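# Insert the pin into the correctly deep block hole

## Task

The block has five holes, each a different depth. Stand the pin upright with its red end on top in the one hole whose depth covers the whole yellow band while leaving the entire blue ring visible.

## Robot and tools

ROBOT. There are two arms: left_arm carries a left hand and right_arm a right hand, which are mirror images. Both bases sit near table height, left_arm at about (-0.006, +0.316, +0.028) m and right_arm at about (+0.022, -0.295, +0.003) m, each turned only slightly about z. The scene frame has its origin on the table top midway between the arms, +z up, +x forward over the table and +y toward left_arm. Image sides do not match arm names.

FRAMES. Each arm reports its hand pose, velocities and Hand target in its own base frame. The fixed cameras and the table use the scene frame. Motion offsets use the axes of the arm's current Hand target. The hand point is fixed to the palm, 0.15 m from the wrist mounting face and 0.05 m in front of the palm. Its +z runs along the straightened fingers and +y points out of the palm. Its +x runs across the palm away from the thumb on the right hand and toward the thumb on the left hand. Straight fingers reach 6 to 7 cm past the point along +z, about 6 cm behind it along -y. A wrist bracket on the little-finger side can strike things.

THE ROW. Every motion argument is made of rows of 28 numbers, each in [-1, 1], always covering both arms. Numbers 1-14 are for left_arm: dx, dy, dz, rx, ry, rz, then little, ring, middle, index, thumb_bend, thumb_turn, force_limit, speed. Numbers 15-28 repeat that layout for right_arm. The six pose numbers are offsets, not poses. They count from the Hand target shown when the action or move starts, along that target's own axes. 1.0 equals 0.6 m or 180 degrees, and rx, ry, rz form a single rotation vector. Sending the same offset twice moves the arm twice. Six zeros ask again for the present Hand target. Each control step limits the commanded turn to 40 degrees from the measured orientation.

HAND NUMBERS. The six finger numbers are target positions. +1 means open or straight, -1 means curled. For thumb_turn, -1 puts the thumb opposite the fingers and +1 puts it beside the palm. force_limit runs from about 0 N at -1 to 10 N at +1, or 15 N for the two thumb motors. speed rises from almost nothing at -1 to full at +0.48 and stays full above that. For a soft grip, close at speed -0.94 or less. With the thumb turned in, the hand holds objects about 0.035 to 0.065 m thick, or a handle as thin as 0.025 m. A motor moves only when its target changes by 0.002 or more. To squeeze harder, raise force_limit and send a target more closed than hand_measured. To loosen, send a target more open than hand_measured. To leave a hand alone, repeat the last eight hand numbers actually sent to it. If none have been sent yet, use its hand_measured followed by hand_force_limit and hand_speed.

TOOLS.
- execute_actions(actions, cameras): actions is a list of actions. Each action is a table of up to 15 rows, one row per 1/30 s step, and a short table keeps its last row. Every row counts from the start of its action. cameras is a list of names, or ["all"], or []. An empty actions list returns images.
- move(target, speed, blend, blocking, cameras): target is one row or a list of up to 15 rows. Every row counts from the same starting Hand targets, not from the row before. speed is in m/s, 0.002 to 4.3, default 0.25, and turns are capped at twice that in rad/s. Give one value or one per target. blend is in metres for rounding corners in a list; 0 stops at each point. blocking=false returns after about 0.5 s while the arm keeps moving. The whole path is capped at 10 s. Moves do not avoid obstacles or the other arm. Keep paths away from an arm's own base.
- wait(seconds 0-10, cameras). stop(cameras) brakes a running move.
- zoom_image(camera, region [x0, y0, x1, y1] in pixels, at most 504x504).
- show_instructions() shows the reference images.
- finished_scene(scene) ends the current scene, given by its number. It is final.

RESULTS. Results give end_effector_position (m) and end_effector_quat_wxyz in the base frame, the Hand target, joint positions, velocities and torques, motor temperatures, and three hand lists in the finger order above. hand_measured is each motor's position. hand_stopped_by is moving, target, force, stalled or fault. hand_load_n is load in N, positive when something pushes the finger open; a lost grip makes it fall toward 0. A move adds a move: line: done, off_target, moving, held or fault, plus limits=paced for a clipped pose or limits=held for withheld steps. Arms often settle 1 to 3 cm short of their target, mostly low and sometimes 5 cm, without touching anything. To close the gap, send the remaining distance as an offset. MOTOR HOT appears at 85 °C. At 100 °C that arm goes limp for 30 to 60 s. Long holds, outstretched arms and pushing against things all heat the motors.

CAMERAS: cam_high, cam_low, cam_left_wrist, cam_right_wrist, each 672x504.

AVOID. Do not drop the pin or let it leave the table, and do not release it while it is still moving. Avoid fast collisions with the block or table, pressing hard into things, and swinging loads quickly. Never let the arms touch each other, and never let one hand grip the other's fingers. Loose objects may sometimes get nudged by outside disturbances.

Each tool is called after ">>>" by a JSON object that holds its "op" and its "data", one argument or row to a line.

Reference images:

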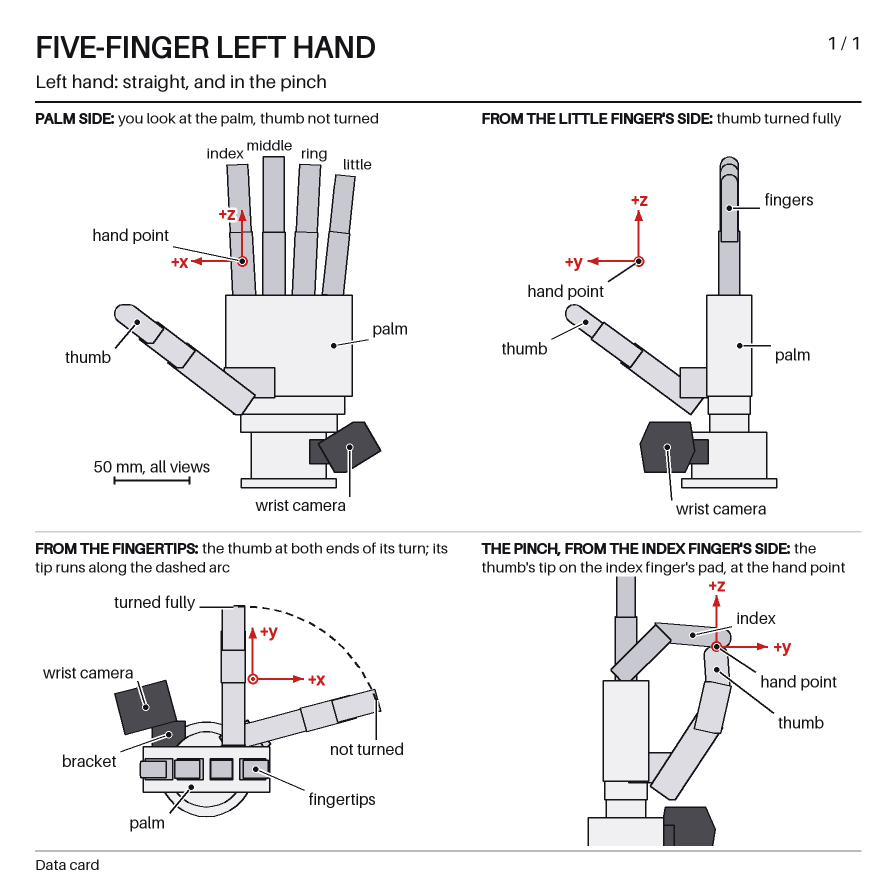

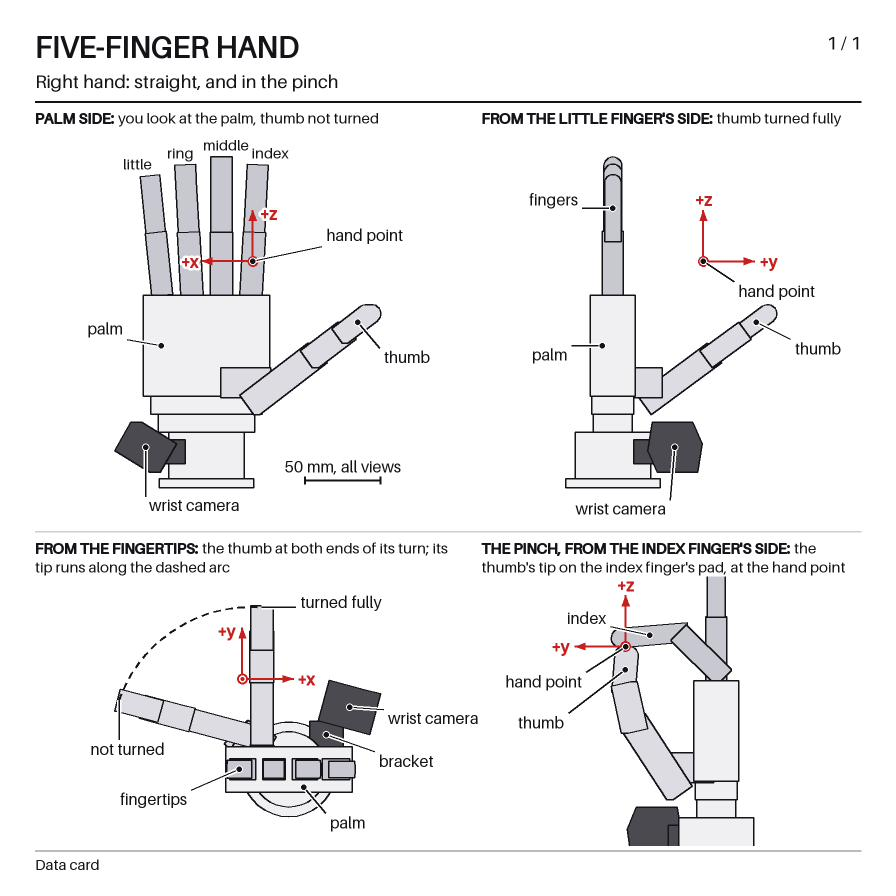

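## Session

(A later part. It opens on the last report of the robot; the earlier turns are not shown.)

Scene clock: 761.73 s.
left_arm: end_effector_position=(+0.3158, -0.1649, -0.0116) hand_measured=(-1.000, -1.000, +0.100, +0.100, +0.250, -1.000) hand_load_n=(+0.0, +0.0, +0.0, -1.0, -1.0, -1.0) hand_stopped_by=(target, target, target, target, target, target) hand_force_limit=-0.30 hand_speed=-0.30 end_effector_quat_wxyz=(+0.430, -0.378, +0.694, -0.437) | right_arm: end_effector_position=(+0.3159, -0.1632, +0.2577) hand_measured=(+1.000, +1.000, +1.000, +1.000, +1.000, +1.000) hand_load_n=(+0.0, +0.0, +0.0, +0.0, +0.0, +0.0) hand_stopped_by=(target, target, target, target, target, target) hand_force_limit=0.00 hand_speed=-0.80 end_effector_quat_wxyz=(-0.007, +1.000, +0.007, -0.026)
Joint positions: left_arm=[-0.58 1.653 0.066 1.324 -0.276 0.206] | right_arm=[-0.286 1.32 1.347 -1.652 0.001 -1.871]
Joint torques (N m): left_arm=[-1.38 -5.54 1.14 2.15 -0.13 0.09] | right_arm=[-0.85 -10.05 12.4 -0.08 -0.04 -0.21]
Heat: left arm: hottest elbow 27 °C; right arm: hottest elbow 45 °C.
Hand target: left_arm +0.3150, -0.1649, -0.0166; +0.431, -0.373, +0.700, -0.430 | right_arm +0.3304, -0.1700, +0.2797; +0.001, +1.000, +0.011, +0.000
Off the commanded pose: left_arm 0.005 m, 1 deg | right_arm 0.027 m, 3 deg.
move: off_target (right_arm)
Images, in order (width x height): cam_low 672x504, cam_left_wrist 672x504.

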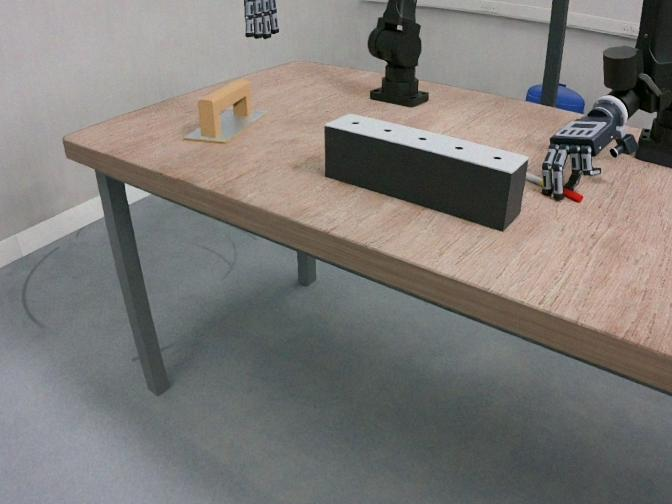

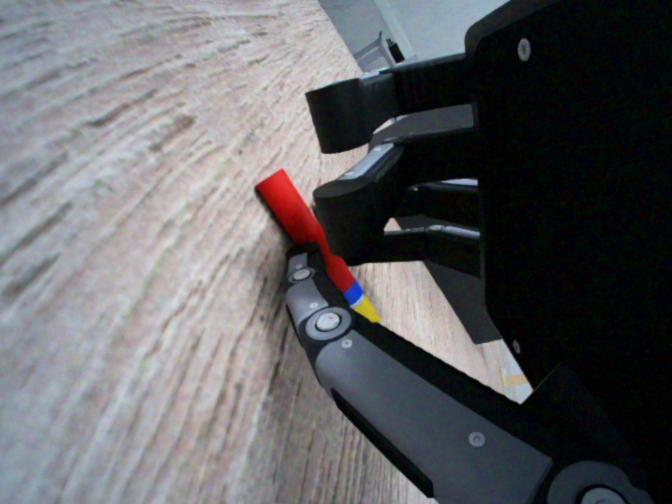

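>>> {"op": "execute_actions", "data": {
  "actions": [
    [[0,0,0,0,0,0,-1,-1,-0.5,-0.5,0.25,-1,-0.3,-0.9,0,0,0,0,0,0,1,1,1,1,1,1,0,-0.8]],
    [[0,0,0,0,0,0,-1,-1,-0.5,-0.5,0.25,-1,-0.3,-0.9,0,0,0,0,0,0,1,1,1,1,1,1,0,-0.8]]
  ],
  "cameras": ["cam_low","cam_left_wrist"]
}}

>>> {"op": "zoom_image", "data": {
  "camera": "cam_left_wrist",
  "region": [220, 150, 400, 330]
}}

>>> {"op": "zoom_image", "data": {
  "camera": "cam_low",
  "region": [530, 150, 600, 210]
}}

Scene clock: 767.53 s.
left_arm: end_effector_position=(+0.3181, -0.1664, -0.0099) hand_measured=(-1.000, -1.000, -0.130, -0.130, +0.252, -1.000) hand_load_n=(+0.5, +0.0, +5.5, +3.5, +6.0, +0.0) hand_stopped_by=(target, target, force, force, target, target) hand_force_limit=-0.30 hand_speed=-0.90 end_effector_quat_wxyz=(+0.431, -0.377, +0.692, -0.439) | right_arm: end_effector_position=(+0.3159, -0.1632, +0.2577) hand_measured=(+1.000, +1.000, +1.000, +1.000, +1.000, +1.000) hand_load_n=(+0.0, +0.5, +0.0, +0.0, +0.0, +0.0) hand_stopped_by=(target, target, target, target, target, target) hand_force_limit=0.00 hand_speed=-0.80 end_effector_quat_wxyz=(-0.007, +1.000, +0.007, -0.026)
Joint positions: left_arm=[-0.58 1.654 0.071 1.329 -0.276 0.206] | right_arm=[-0.286 1.32 1.347 -1.652 0.001 -1.871]
Joint torques (N m): left_arm=[-1.32 -5.77 0.8 2.02 -0.12 0.09] | right_arm=[-0.73 -10.05 12.38 -0.02 -0.03 -0.21]
Heat: left arm: hottest elbow 27 °C; right arm: hottest elbow 45 °C.
Hand target: left_arm +0.3150, -0.1649, -0.0166; +0.431, -0.373, +0.700, -0.430 | right_arm +0.3304, -0.1700, +0.2797; +0.001, +1.000, +0.011, +0.000
Off the commanded pose: left_arm 0.007 m, 2 deg | right_arm 0.027 m, 3 deg.
Step readings (end_effector_position of left_arm | right_arm):
0: (+0.3158, -0.1649, -0.0116) | (+0.3159, -0.1632, +0.2577)
1: (+0.3158, -0.1649, -0.0116) | (+0.3159, -0.1632, +0.2577)
2: (+0.3158, -0.1649, -0.0116) | (+0.3159, -0.1632, +0.2577)
4: (+0.3158, -0.1649, -0.0116) | (+0.3159, -0.1632, +0.2577)
8: (+0.3166, -0.1654, -0.0110) | (+0.3159, -0.1632, +0.2577)
15: (+0.3179, -0.1663, -0.0103) | (+0.3159, -0.1632, +0.2577)
16: (+0.3179, -0.1663, -0.0103) | (+0.3159, -0.1632, +0.2577)
17: (+0.3179, -0.1663, -0.0103) | (+0.3159, -0.1632, +0.2577)
19: (+0.3179, -0.1663, -0.0103) | (+0.3159, -0.1632, +0.2577)
23: (+0.3181, -0.1664, -0.0099) | (+0.3159, -0.1632, +0.2577)
30: (+0.3181, -0.1664, -0.0099) | (+0.3159, -0.1632, +0.2577)
Images, in order (width x height): cam_low 672x504, cam_left_wrist 672x504.

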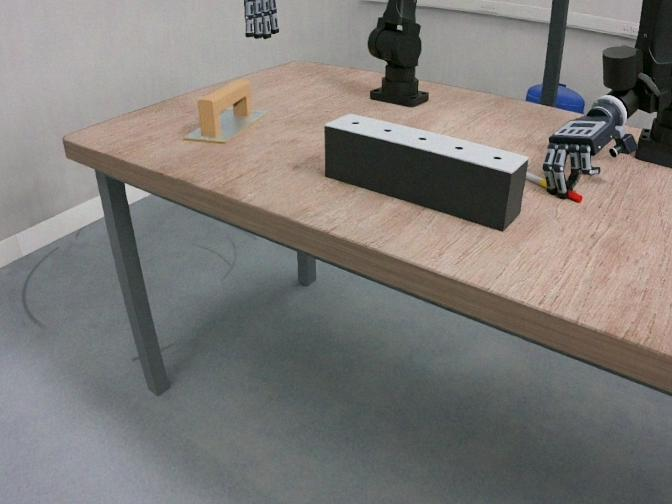

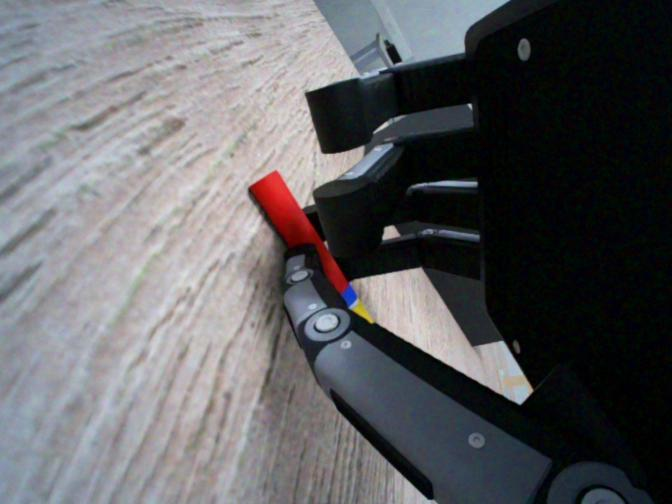

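Scaled by 2.800 from the camera's 672x504 image, which has a finer 960x720 frame.

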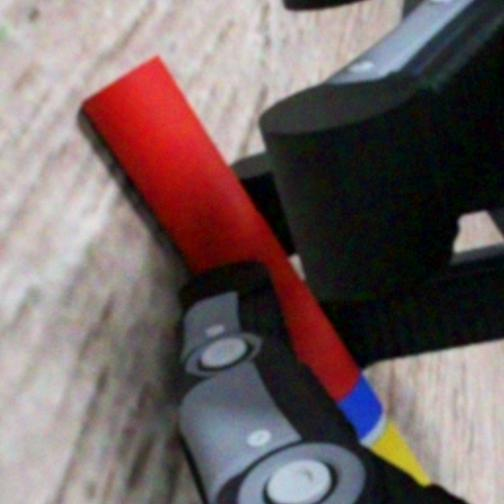

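Scaled by 7.200 from the camera's 672x504 image, which has a finer 960x720 frame.

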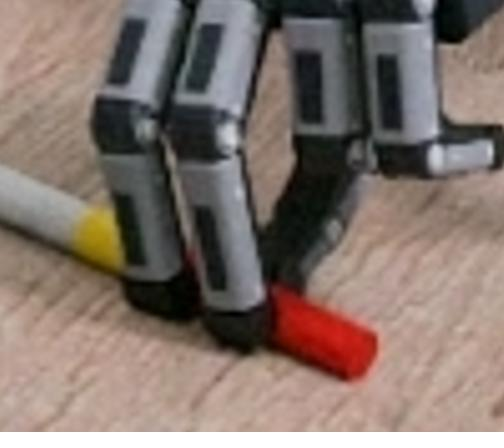

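>>> {"op": "move", "data": {
  "target": [-0.0095,-0.031,-0.0086,0,0,0,-1,-1,-0.5,-0.5,0.25,-1,-0.3,-0.9,0,0,0,0,0,0,1,1,1,1,1,1,0,-0.8],
  "cameras": ["cam_low","cam_left_wrist"],
  "speed": 0.02
}}

>>> {"op": "zoom_image", "data": {
  "camera": "cam_low",
  "region": [530, 150, 600, 210]
}}

Scene clock: 772.30 s.
left_arm: end_effector_position=(+0.3118, -0.1621, -0.0026) hand_measured=(-1.000, -1.000, -0.130, -0.130, +0.252, -1.000) hand_load_n=(+0.0, +0.0, +6.0, +3.0, +7.0, +0.5) hand_stopped_by=(target, target, force, force, target, target) hand_force_limit=-0.30 hand_speed=-0.90 end_effector_quat_wxyz=(+0.425, -0.379, +0.704, -0.426) | right_arm: end_effector_position=(+0.3159, -0.1632, +0.2577) hand_measured=(+1.000, +1.000, +1.000, +1.000, +1.000, +1.000) hand_load_n=(+0.0, +0.0, +0.0, +0.0, +0.0, +0.5) hand_stopped_by=(target, target, target, target, target, target) hand_force_limit=0.00 hand_speed=-0.80 end_effector_quat_wxyz=(-0.007, +1.000, +0.007, -0.026)
Joint positions: left_arm=[-0.58 1.48 0.063 1.125 -0.276 0.209] | right_arm=[-0.286 1.32 1.347 -1.652 0.001 -1.871]
Joint torques (N m): left_arm=[-1.32 -7.59 2.74 1.94 -0.15 0.05] | right_arm=[-0.67 -9.88 12.34 -0.01 -0.05 -0.26]
Heat: left arm: hottest elbow 27 °C; right arm: hottest elbow 45 °C.
Hand target: left_arm +0.3151, -0.1649, +0.0036; +0.431, -0.373, +0.700, -0.430 | right_arm +0.3304, -0.1700, +0.2797; +0.001, +1.000, +0.011, +0.000
Off the commanded pose: left_arm 0.008 m, 1 deg | right_arm 0.027 m, 3 deg.
move: off_target (right_arm)
Images, in order (width x height): cam_low 672x504, cam_left_wrist 672x504.

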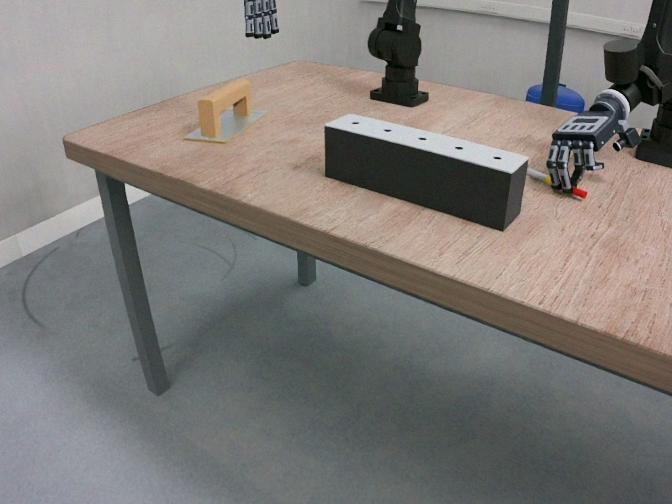

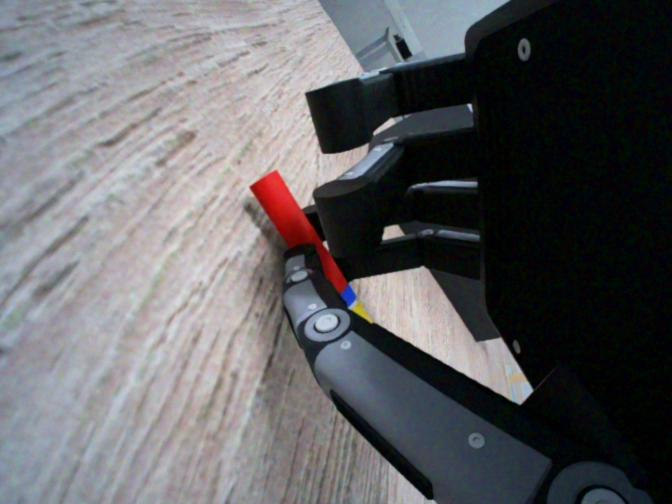

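Scaled by 7.200 from the camera's 672x504 image, which has a finer 960x720 frame.

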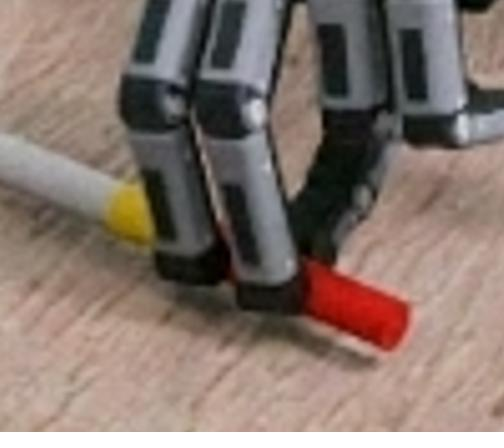

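>>> {"op": "move", "data": {
  "target": [-0.0377,-0.1231,-0.0344,0,0,0,-1,-1,-0.5,-0.5,0.25,-1,-0.3,-0.9,0,0,0,0,0,0,1,1,1,1,1,1,0,-0.8],
  "cameras": ["cam_low","cam_left_wrist"],
  "speed": 0.03
}}

>>> {"op": "zoom_image", "data": {
  "camera": "cam_low",
  "region": [520, 110, 620, 200]
}}

Scene clock: 778.30 s.
left_arm: end_effector_position=(+0.2975, -0.1526, +0.0530) hand_measured=(-1.000, -1.000, -0.130, -0.130, +0.252, -1.000) hand_load_n=(+0.0, +0.0, +6.0, +3.0, +7.0, +0.5) hand_stopped_by=(target, target, force, force, target, target) hand_force_limit=-0.30 hand_speed=-0.90 end_effector_quat_wxyz=(+0.417, -0.381, +0.717, -0.410) | right_arm: end_effector_position=(+0.3159, -0.1632, +0.2577) hand_measured=(+1.000, +1.000, +1.000, +1.000, +1.000, +1.000) hand_load_n=(+0.0, +0.0, +0.0, +0.0, +0.0, -0.5) hand_stopped_by=(target, target, target, target, target, target) hand_force_limit=0.00 hand_speed=-0.80 end_effector_quat_wxyz=(-0.007, +1.000, +0.007, -0.026)
Joint positions: left_arm=[-0.58 0.837 0.106 0.395 -0.276 0.211] | right_arm=[-0.286 1.32 1.347 -1.652 0.001 -1.871]
Joint torques (N m): left_arm=[-1.38 -3.72 11.59 1.92 -0.18 0.05] | right_arm=[-0.97 -10.05 12.45 -0.09 -0.03 -0.2]
Heat: left arm: hottest elbow 27 °C; right arm: hottest elbow 46 °C.
Hand target: left_arm +0.3152, -0.1649, +0.0835; +0.431, -0.373, +0.700, -0.430 | right_arm +0.3304, -0.1700, +0.2797; +0.001, +1.000, +0.011, +0.000
Off the commanded pose: left_arm 0.037 m, 3 deg | right_arm 0.027 m, 3 deg.
move: off_target (left_arm, right_arm)
Images, in order (width x height): cam_low 672x504, cam_left_wrist 672x504.

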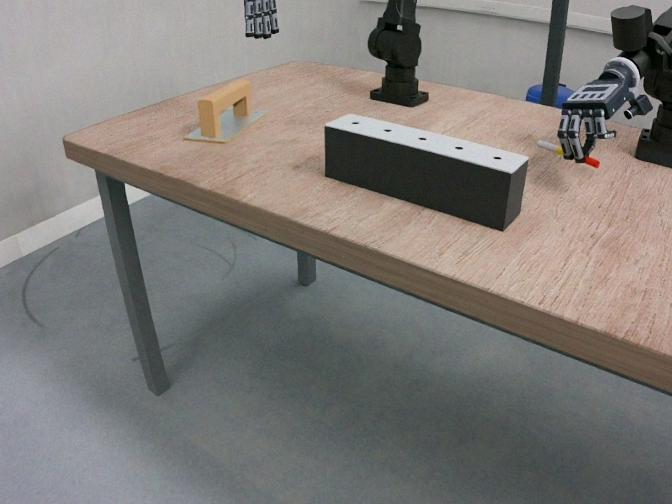

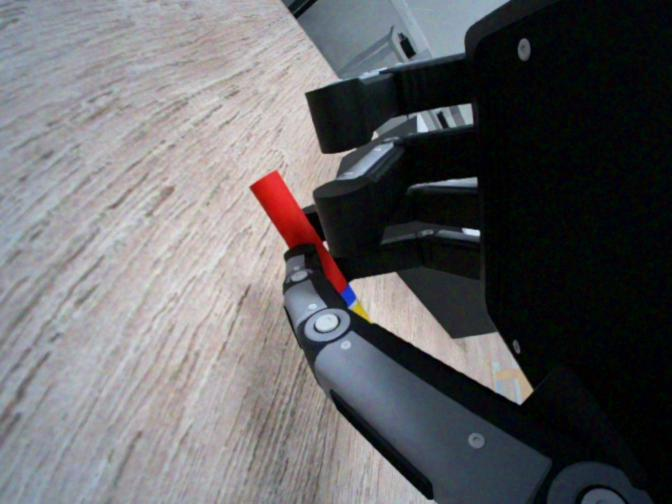

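Scaled by 5.040 from the camera's 672x504 image, which has a finer 960x720 frame.

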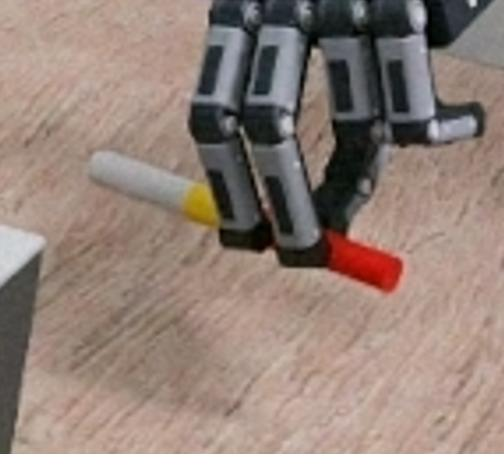

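>>> {"op": "move", "data": {
  "target": [-0.0283,-0.2089,0.0362,0,0,0,-1,-1,-0.5,-0.5,0.25,-1,-0.3,-0.9,0,0,0,0,0,0,1,1,1,1,1,1,0,-0.8],
  "cameras": ["cam_low"],
  "speed": 0.05
}}

Scene clock: 798.57 s.
left_arm: end_effector_position=(+0.3482, -0.1870, +0.1645) hand_measured=(-1.000, -1.000, -0.130, -0.130, +0.252, -1.000) hand_load_n=(+0.0, +0.0, +6.0, +3.0, +7.0, +0.5) hand_stopped_by=(target, target, force, force, target, target) hand_force_limit=-0.30 hand_speed=-0.90 end_effector_quat_wxyz=(+0.420, -0.380, +0.714, -0.410) | right_arm: end_effector_position=(+0.3159, -0.1632, +0.2577) hand_measured=(+1.000, +1.000, +1.000, +1.000, +1.000, +1.000) hand_load_n=(+0.0, +0.0, +0.0, +0.0, +0.0, +0.0) hand_stopped_by=(target, target, target, target, target, target) hand_force_limit=0.00 hand_speed=-0.80 end_effector_quat_wxyz=(-0.007, +1.000, +0.007, -0.026)
Joint positions: left_arm=[-0.59 0.802 0.433 0.039 -0.29 0.211] | right_arm=[-0.286 1.32 1.347 -1.652 0.001 -1.871]
Joint torques (N m): left_arm=[-1.49 -3.78 13.93 1.89 -0.25 0] | right_arm=[-0.73 -10.17 12.44 -0.03 -0.07 -0.21]
Heat: left arm: hottest elbow 31 °C; right arm: hottest elbow 46 °C.
Hand target: left_arm +0.3603, -0.2000, +0.1984; +0.431, -0.373, +0.700, -0.430 | right_arm +0.3304, -0.1700, +0.2797; +0.001, +1.000, +0.011, +0.000
Off the commanded pose: left_arm 0.038 m, 3 deg | right_arm 0.027 m, 3 deg.
move: off_target (left_arm, right_arm)
Images, in order (width x height): cam_low 672x504.

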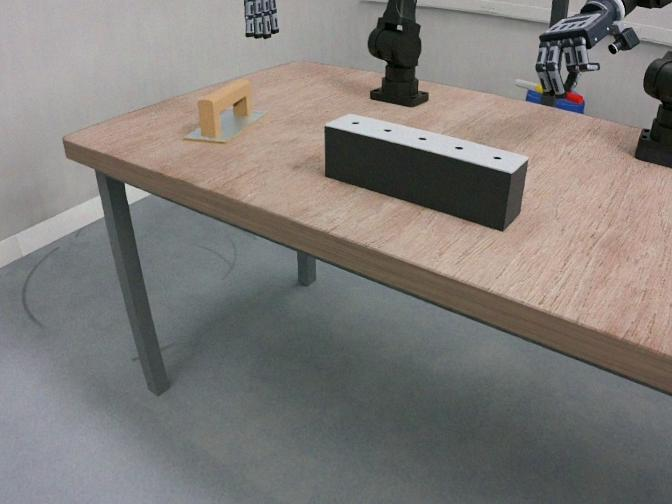

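Now half the rotation, slowly.

>>> {"op": "move", "data": {
  "target": [0,0,0,0.0978,0.0014,0.2505,-1,-1,-0.5,-0.5,0.25,-1,-0.3,-0.9,0,0,0,0,0,0,1,1,1,1,1,1,0,-0.8],
  "cameras": ["cam_low","cam_left_wrist"],
  "speed": 0.08
}}

Scene clock: 807.40 s.
left_arm: end_effector_position=(+0.3588, -0.1931, +0.1858) hand_measured=(-1.000, -1.000, -0.130, -0.130, +0.252, -1.000) hand_load_n=(+0.0, +0.0, +6.0, +3.0, +7.0, +0.5) hand_stopped_by=(target, target, force, force, target, target) hand_force_limit=-0.30 hand_speed=-0.90 end_effector_quat_wxyz=(+0.600, -0.017, +0.730, -0.326) | right_arm: end_effector_position=(+0.3159, -0.1632, +0.2577) hand_measured=(+1.000, +1.000, +1.000, +1.000, +1.000, +1.000) hand_load_n=(+0.0, +0.0, +0.0, +0.0, +0.0, +0.0) hand_stopped_by=(target, target, target, target, target, target) hand_force_limit=0.00 hand_speed=-0.80 end_effector_quat_wxyz=(-0.007, +1.000, +0.007, -0.026)
Joint positions: left_arm=[-0.676 0.846 0.3 0.478 -0.201 1.037] | right_arm=[-0.286 1.32 1.347 -1.652 0.001 -1.871]
Joint torques (N m): left_arm=[-1.44 -3.6 9.18 3.21 0.17 0.14] | right_arm=[-0.38 -10.11 12.44 -0.23 -0.04 -0.23]
Motor temperatures (°C): left_arm=[22 23 32 22 21 24] | right_arm=[23 26 46 24 24 24]
Heat: left arm: hottest elbow 32 °C; right arm: hottest elbow 46 °C.
Hand target: left_arm +0.3603, -0.2000, +0.1984; +0.611, -0.008, +0.718, -0.333 | right_arm +0.3304, -0.1700, +0.2797; +0.001, +1.000, +0.011, +0.000
Off the commanded pose: left_arm 0.015 m, 2 deg | right_arm 0.027 m, 3 deg.
move: off_target (left_arm, right_arm)
Images, in order (width x height): cam_low 672x504, cam_left_wrist 672x504.

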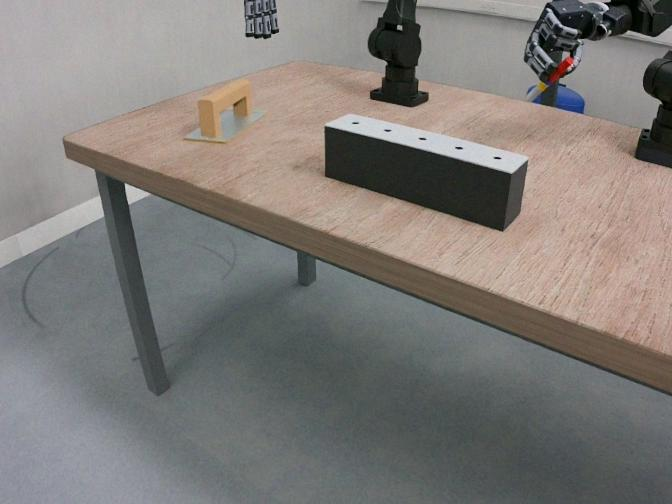

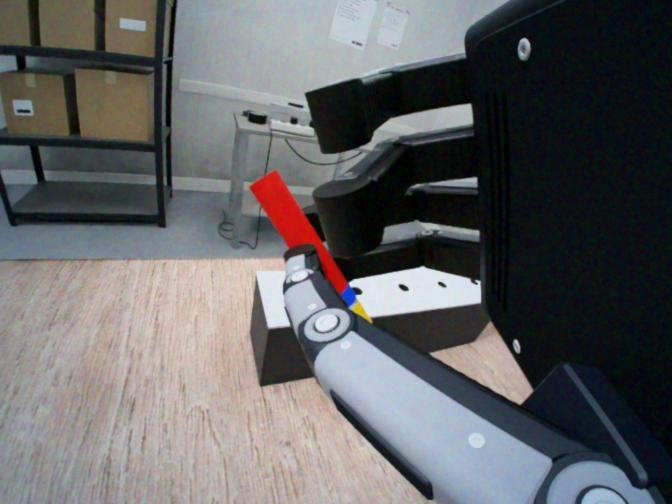

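>>> {"op": "move", "data": {
  "target": [0,0,0,0.0978,0.0014,0.2504,-1,-1,-0.5,-0.5,0.25,-1,-0.3,-0.9,0,0,0,0,0,0,1,1,1,1,1,1,0,-0.8],
  "cameras": ["cam_low","cam_left_wrist","cam_high"],
  "speed": 0.08
}}

>>> {"op": "zoom_image", "data": {
  "camera": "cam_low",
  "region": [460, 0, 660, 200]
}}

>>> {"op": "zoom_image", "data": {
  "camera": "cam_high",
  "region": [330, 150, 480, 300]
}}

Scene clock: 816.77 s.
left_arm: end_effector_position=(+0.3551, -0.2028, +0.1850) hand_measured=(-1.000, -1.000, -0.130, -0.130, +0.252, -1.000) hand_load_n=(+0.0, +0.0, +6.0, +3.0, +6.5, +0.5) hand_stopped_by=(target, target, force, force, target, target) hand_force_limit=-0.30 hand_speed=-0.90 end_effector_quat_wxyz=(+0.668, +0.358, +0.625, -0.187) | right_arm: end_effector_position=(+0.3159, -0.1632, +0.2577) hand_measured=(+1.000, +1.000, +1.000, +1.000, +1.000, +1.000) hand_load_n=(+0.0, +0.0, +0.0, +0.0, +0.0, +0.0) hand_stopped_by=(target, target, target, target, target, target) hand_force_limit=0.00 hand_speed=-0.80 end_effector_quat_wxyz=(-0.007, +1.000, +0.007, -0.026)
Joint positions: left_arm=[-0.57 0.96 0.177 0.744 0.224 1.827] | right_arm=[-0.286 1.32 1.347 -1.652 0.001 -1.871]
Joint torques (N m): left_arm=[0.21 -3.66 7.82 3.28 0.21 0.2] | right_arm=[-0.38 -9.93 12.55 -0.14 -0.03 -0.21]
Heat: left arm: hottest elbow 32 °C; right arm: hottest elbow 46 °C.
Hand target: left_arm +0.3603, -0.2000, +0.1984; +0.684, +0.359, +0.610, -0.178 | right_arm +0.3304, -0.1700, +0.2797; +0.001, +1.000, +0.011, +0.000
Off the commanded pose: left_arm 0.015 m, 3 deg | right_arm 0.027 m, 3 deg.
move: off_target (left_arm, right_arm)
Images, in order (width x height): cam_high 672x504, cam_low 672x504, cam_left_wrist 672x504.

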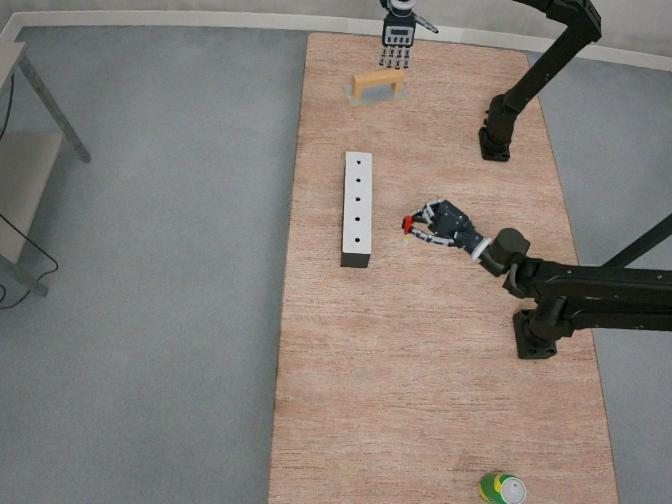

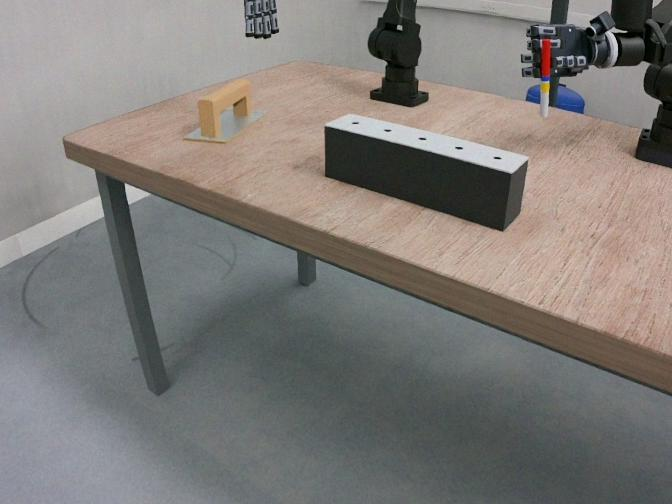

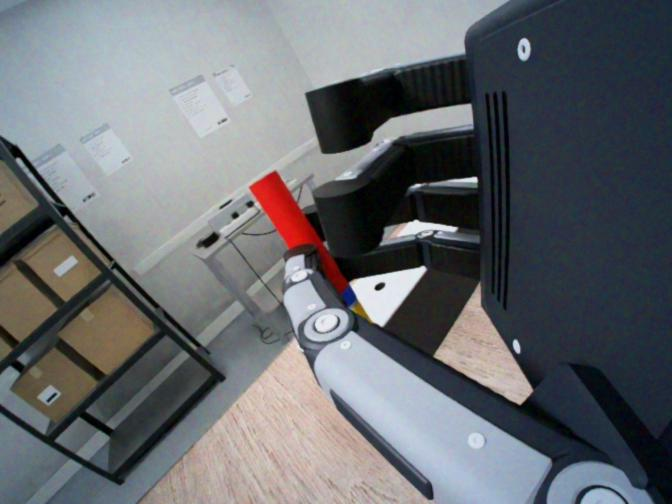

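Scaled by 2.520 from the camera's 672x504 image, which has a finer 960x720 frame.

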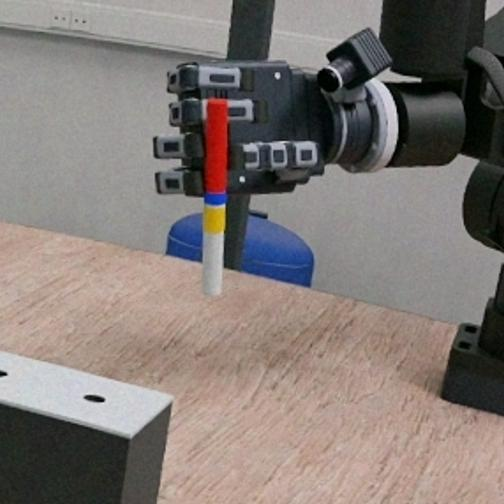

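Scaled by 3.360 from the camera's 672x504 image, which has a finer 960x720 frame.

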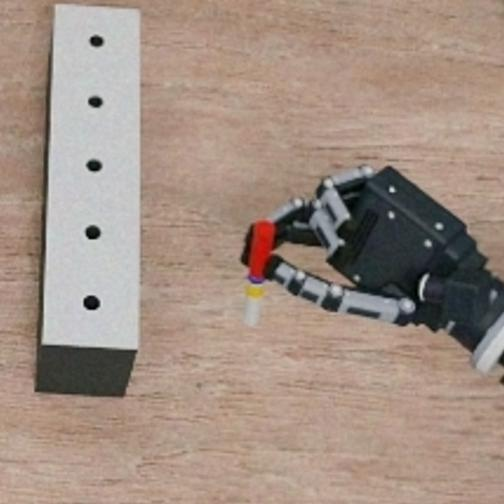

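>>> {"op": "move", "data": {
  "target": [0.0513,0.0678,0.1703,-0.0102,-0.0357,-0.007,-1,-1,-0.5,-0.5,0.25,-1,-0.3,-0.9,0,0,0,0,0,0,1,1,1,1,1,1,0,-0.8],
  "cameras": ["cam_low","cam_left_wrist","cam_high"],
  "speed": 0.07
}}

>>> {"op": "zoom_image", "data": {
  "camera": "cam_low",
  "region": [430, 50, 580, 200]
}}

>>> {"op": "zoom_image", "data": {
  "camera": "cam_high",
  "region": [320, 180, 420, 280]
}}

Scene clock: 845.43 s.
left_arm: end_effector_position=(+0.4522, -0.2364, +0.1579) hand_measured=(-1.000, -1.000, -0.130, -0.130, +0.252, -1.000) hand_load_n=(+0.0, +0.0, +6.0, +3.0, +6.5, +0.5) hand_stopped_by=(target, target, force, force, target, target) hand_force_limit=-0.30 hand_speed=-0.90 end_effector_quat_wxyz=(+0.699, +0.337, +0.599, -0.198) | right_arm: end_effector_position=(+0.3159, -0.1632, +0.2577) hand_measured=(+1.000, +1.000, +1.000, +1.000, +1.000, +1.000) hand_load_n=(+0.0, +0.0, +0.0, +0.0, -0.5, +0.0) hand_stopped_by=(target, target, target, target, target, target) hand_force_limit=0.00 hand_speed=-0.80 end_effector_quat_wxyz=(-0.007, +1.000, +0.007, -0.026)
Joint positions: left_arm=[-0.493 1.55 0.379 1.229 0.295 1.791] | right_arm=[-0.286 1.32 1.347 -1.652 0.001 -1.871]
Joint torques (N m): left_arm=[0.21 -9.7 7.36 3.22 0.19 -0.01] | right_arm=[-0.73 -10.58 12.45 -0.23 -0.02 -0.23]
Heat: left arm: hottest elbow 31 °C; right arm: hottest elbow 46 °C.
Hand target: left_arm +0.4661, -0.2387, +0.1799; +0.721, +0.331, +0.577, -0.195 | right_arm +0.3304, -0.1700, +0.2797; +0.001, +1.000, +0.011, +0.000
Off the commanded pose: left_arm 0.026 m, 4 deg | right_arm 0.027 m, 3 deg.
move: off_target (left_arm, right_arm)
Images, in order (width x height): cam_high 672x504, cam_low 672x504, cam_left_wrist 672x504.

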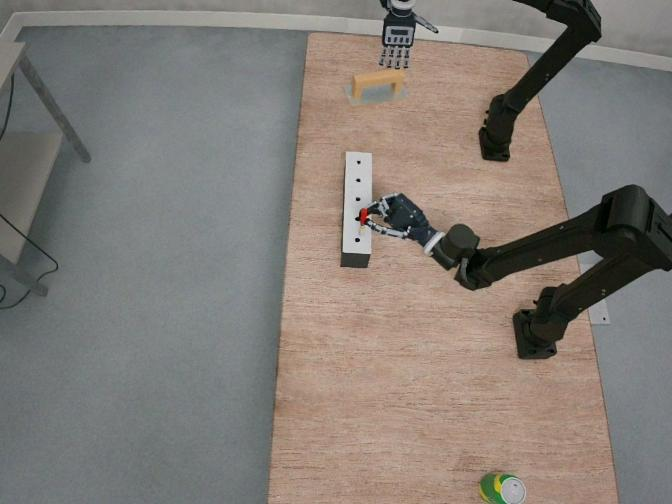

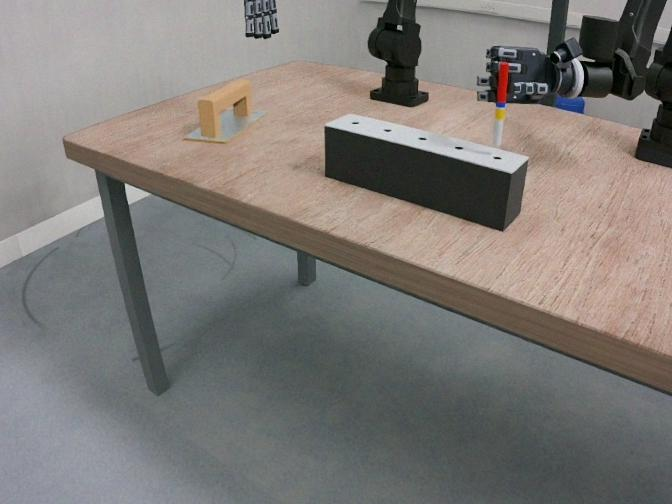

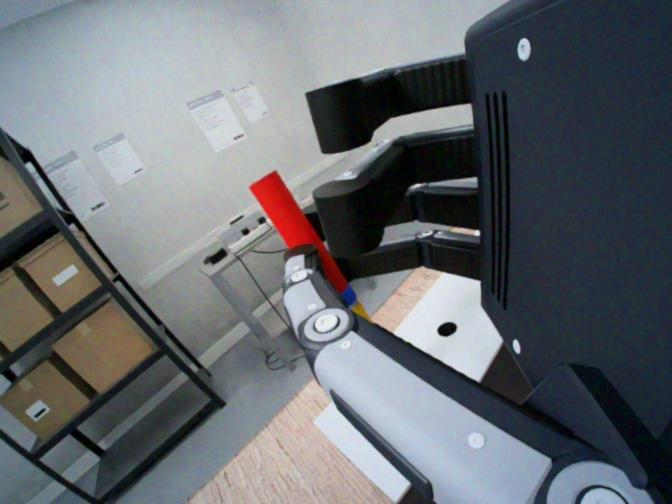

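Scaled by 3.360 from the camera's 672x504 image, which has a finer 960x720 frame.

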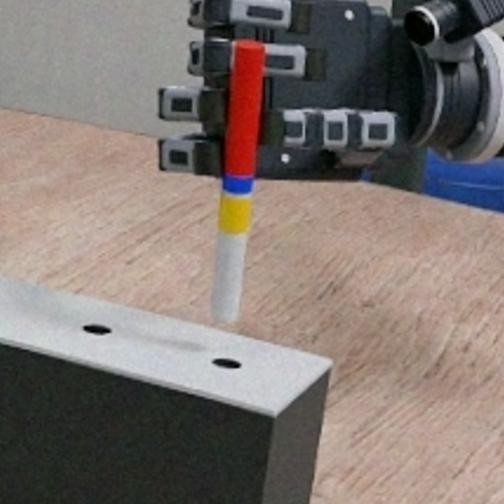

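Scaled by 5.040 from the camera's 672x504 image, which has a finer 960x720 frame.

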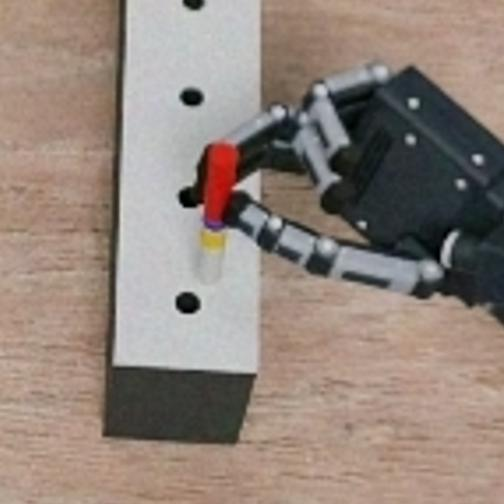

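>>> {"op": "move", "data": {
  "target": [0.0055,0.0193,0.0033,-0.0025,-0.0063,-0.0067,-1,-1,-0.5,-0.5,0.25,-1,-0.3,-0.9,0,0,0,0,0,0,1,1,1,1,1,1,0,-0.8],
  "cameras": ["cam_low","cam_left_wrist","cam_high"],
  "speed": 0.05
}}

>>> {"op": "zoom_image", "data": {
  "camera": "cam_low",
  "region": [430, 50, 580, 200]
}}

>>> {"op": "zoom_image", "data": {
  "camera": "cam_high",
  "region": [320, 180, 420, 280]
}}

Scene clock: 863.93 s.
left_arm: end_effector_position=(+0.4631, -0.2286, +0.1584) hand_measured=(-1.000, -1.000, -0.130, -0.130, +0.252, -1.000) hand_load_n=(+0.0, +0.0, +6.0, +3.0, +6.5, +0.5) hand_stopped_by=(target, target, force, force, target, target) hand_force_limit=-0.30 hand_speed=-0.90 end_effector_quat_wxyz=(+0.705, +0.326, +0.596, -0.207) | right_arm: end_effector_position=(+0.3159, -0.1632, +0.2577) hand_measured=(+1.000, +1.000, +1.000, +1.000, +1.000, +1.000) hand_load_n=(+0.0, +0.0, +0.0, +0.0, +0.0, +0.0) hand_stopped_by=(target, target, target, target, target, target) hand_force_limit=0.00 hand_speed=-0.80 end_effector_quat_wxyz=(-0.007, +1.000, +0.007, -0.026)
Joint positions: left_arm=[-0.455 1.581 0.395 1.269 0.33 1.758] | right_arm=[-0.286 1.32 1.347 -1.652 0.001 -1.871]
Joint torques (N m): left_arm=[0.09 -9.99 7.21 3.21 0.17 0] | right_arm=[-0.62 -9.99 12.38 -0.12 -0.02 -0.26]
Heat: left arm: hottest elbow 31 °C; right arm: hottest elbow 46 °C.
Hand target: left_arm +0.4761, -0.2316, +0.1799; +0.726, +0.320, +0.574, -0.204 | right_arm +0.3304, -0.1700, +0.2797; +0.001, +1.000, +0.011, +0.000
Off the commanded pose: left_arm 0.025 m, 4 deg | right_arm 0.027 m, 3 deg.
move: off_target (left_arm, right_arm)
Images, in order (width x height): cam_high 672x504, cam_low 672x504, cam_left_wrist 672x504.

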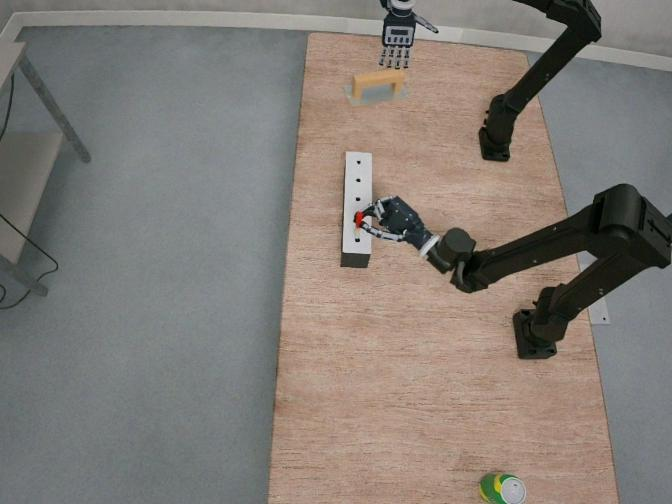

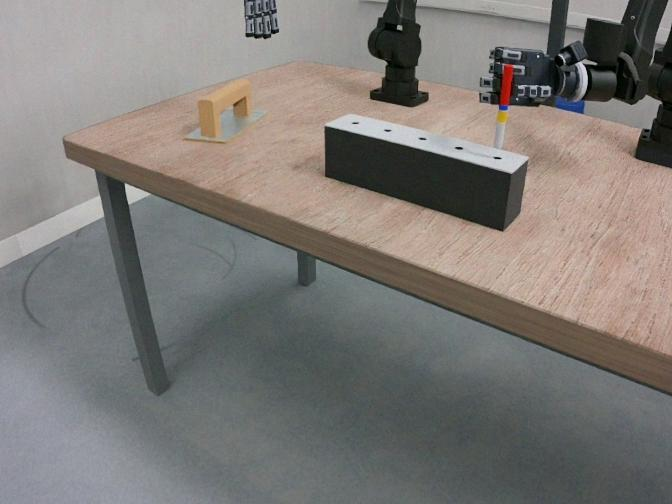

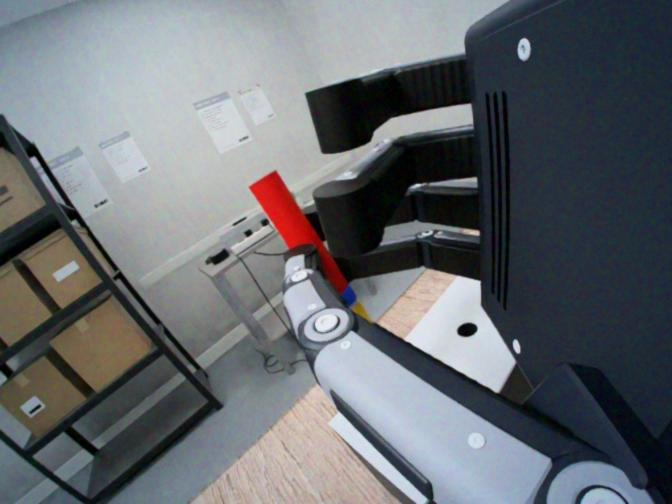

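Scaled by 3.360 from the camera's 672x504 image, which has a finer 960x720 frame.

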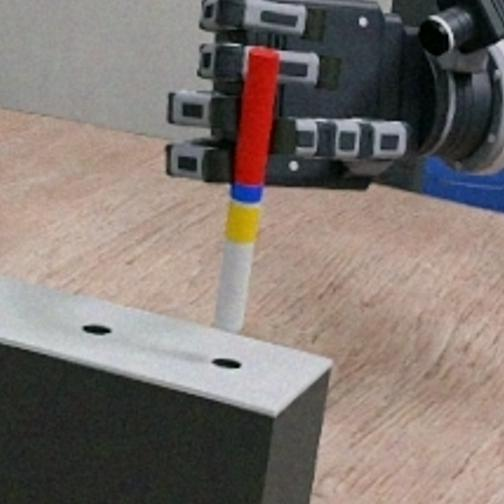

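Scaled by 5.040 from the camera's 672x504 image, which has a finer 960x720 frame.

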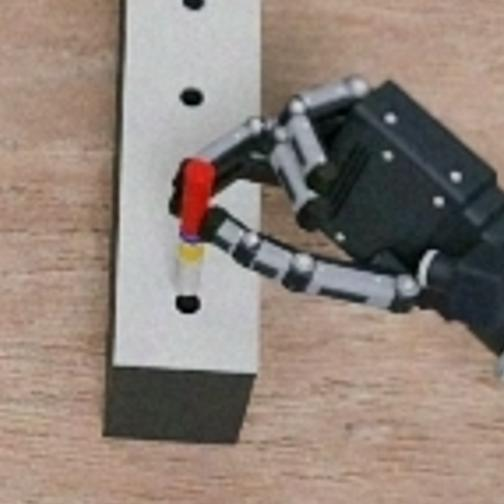

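>>> {"op": "execute_actions", "data": {
  "actions": [],
  "cameras": ["cam_low","cam_high"]
}}

>>> {"op": "zoom_image", "data": {
  "camera": "cam_low",
  "region": [430, 40, 580, 190]
}}

>>> {"op": "zoom_image", "data": {
  "camera": "cam_high",
  "region": [320, 190, 400, 260]
}}

Scene clock: 880.23 s.
left_arm: end_effector_position=(+0.4631, -0.2286, +0.1584) hand_measured=(-1.000, -1.000, -0.130, -0.130, +0.252, -1.000) hand_load_n=(+0.0, +0.5, +6.0, +3.0, +6.5, +0.5) hand_stopped_by=(target, target, force, force, target, target) hand_force_limit=-0.30 hand_speed=-0.90 end_effector_quat_wxyz=(+0.705, +0.326, +0.596, -0.207) | right_arm: end_effector_position=(+0.3159, -0.1632, +0.2577) hand_measured=(+1.000, +1.000, +1.000, +1.000, +1.000, +1.000) hand_load_n=(+0.0, +0.0, +0.0, +0.0, +0.0, +0.0) hand_stopped_by=(target, target, target, target, target, target) hand_force_limit=0.00 hand_speed=-0.80 end_effector_quat_wxyz=(-0.007, +1.000, +0.007, -0.026)
Joint positions: left_arm=[-0.455 1.581 0.395 1.269 0.33 1.758] | right_arm=[-0.286 1.32 1.347 -1.652 0.001 -1.871]
Joint velocities: within noise
Joint torques (N m): left_arm=[0.09 -9.99 7.2 3.19 0.17 -0.01] | right_arm=[-0.85 -9.93 12.4 0.01 -0.03 -0.28]
Motor temperatures (°C): left_arm=[22 23 31 22 21 24] | right_arm=[23 26 46 24 24 24]
Heat: left arm: hottest elbow 31 °C; right arm: hottest elbow 46 °C.
Hand target: left_arm +0.4761, -0.2316, +0.1799; +0.726, +0.320, +0.574, -0.204 | right_arm +0.3304, -0.1700, +0.2797; +0.001, +1.000, +0.011, +0.000
Off the commanded pose: left_arm 0.025 m, 4 deg | right_arm 0.027 m, 3 deg.
Images, in order (width x height): cam_high 672x504, cam_low 672x504.

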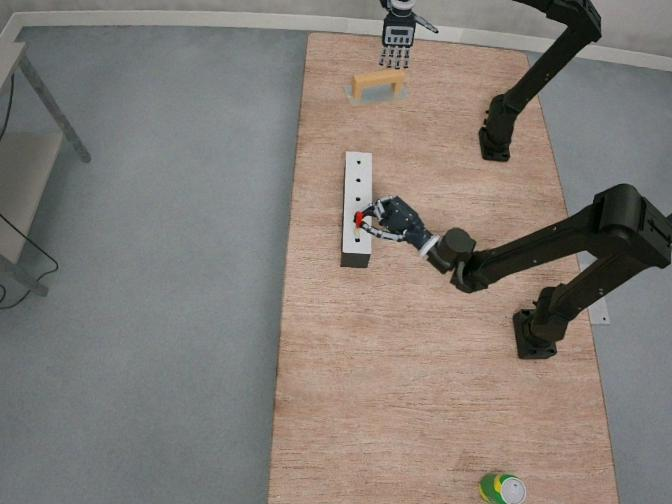

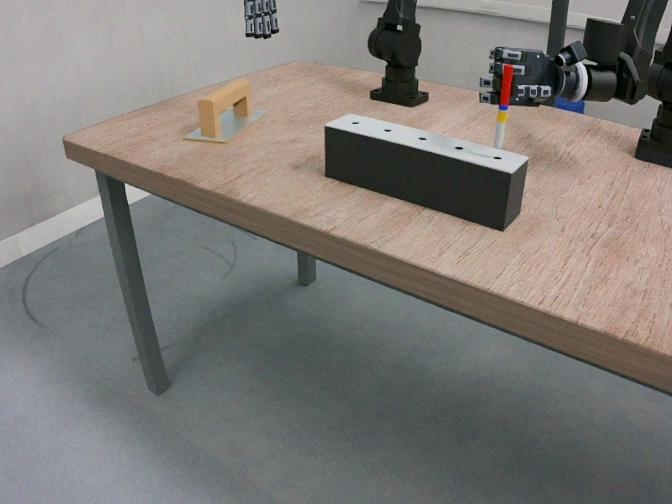

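Scaled by 3.360 from the camera's 672x504 image, which has a finer 960x720 frame.

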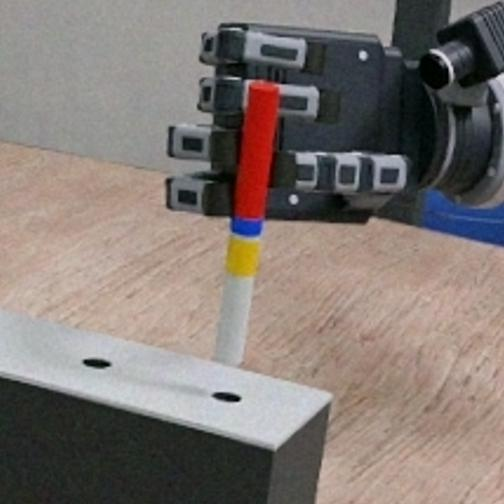

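Scaled by 6.300 from the camera's 672x504 image, which has a finer 960x720 frame.

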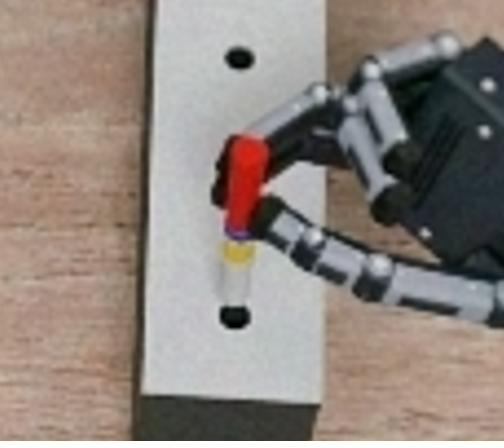

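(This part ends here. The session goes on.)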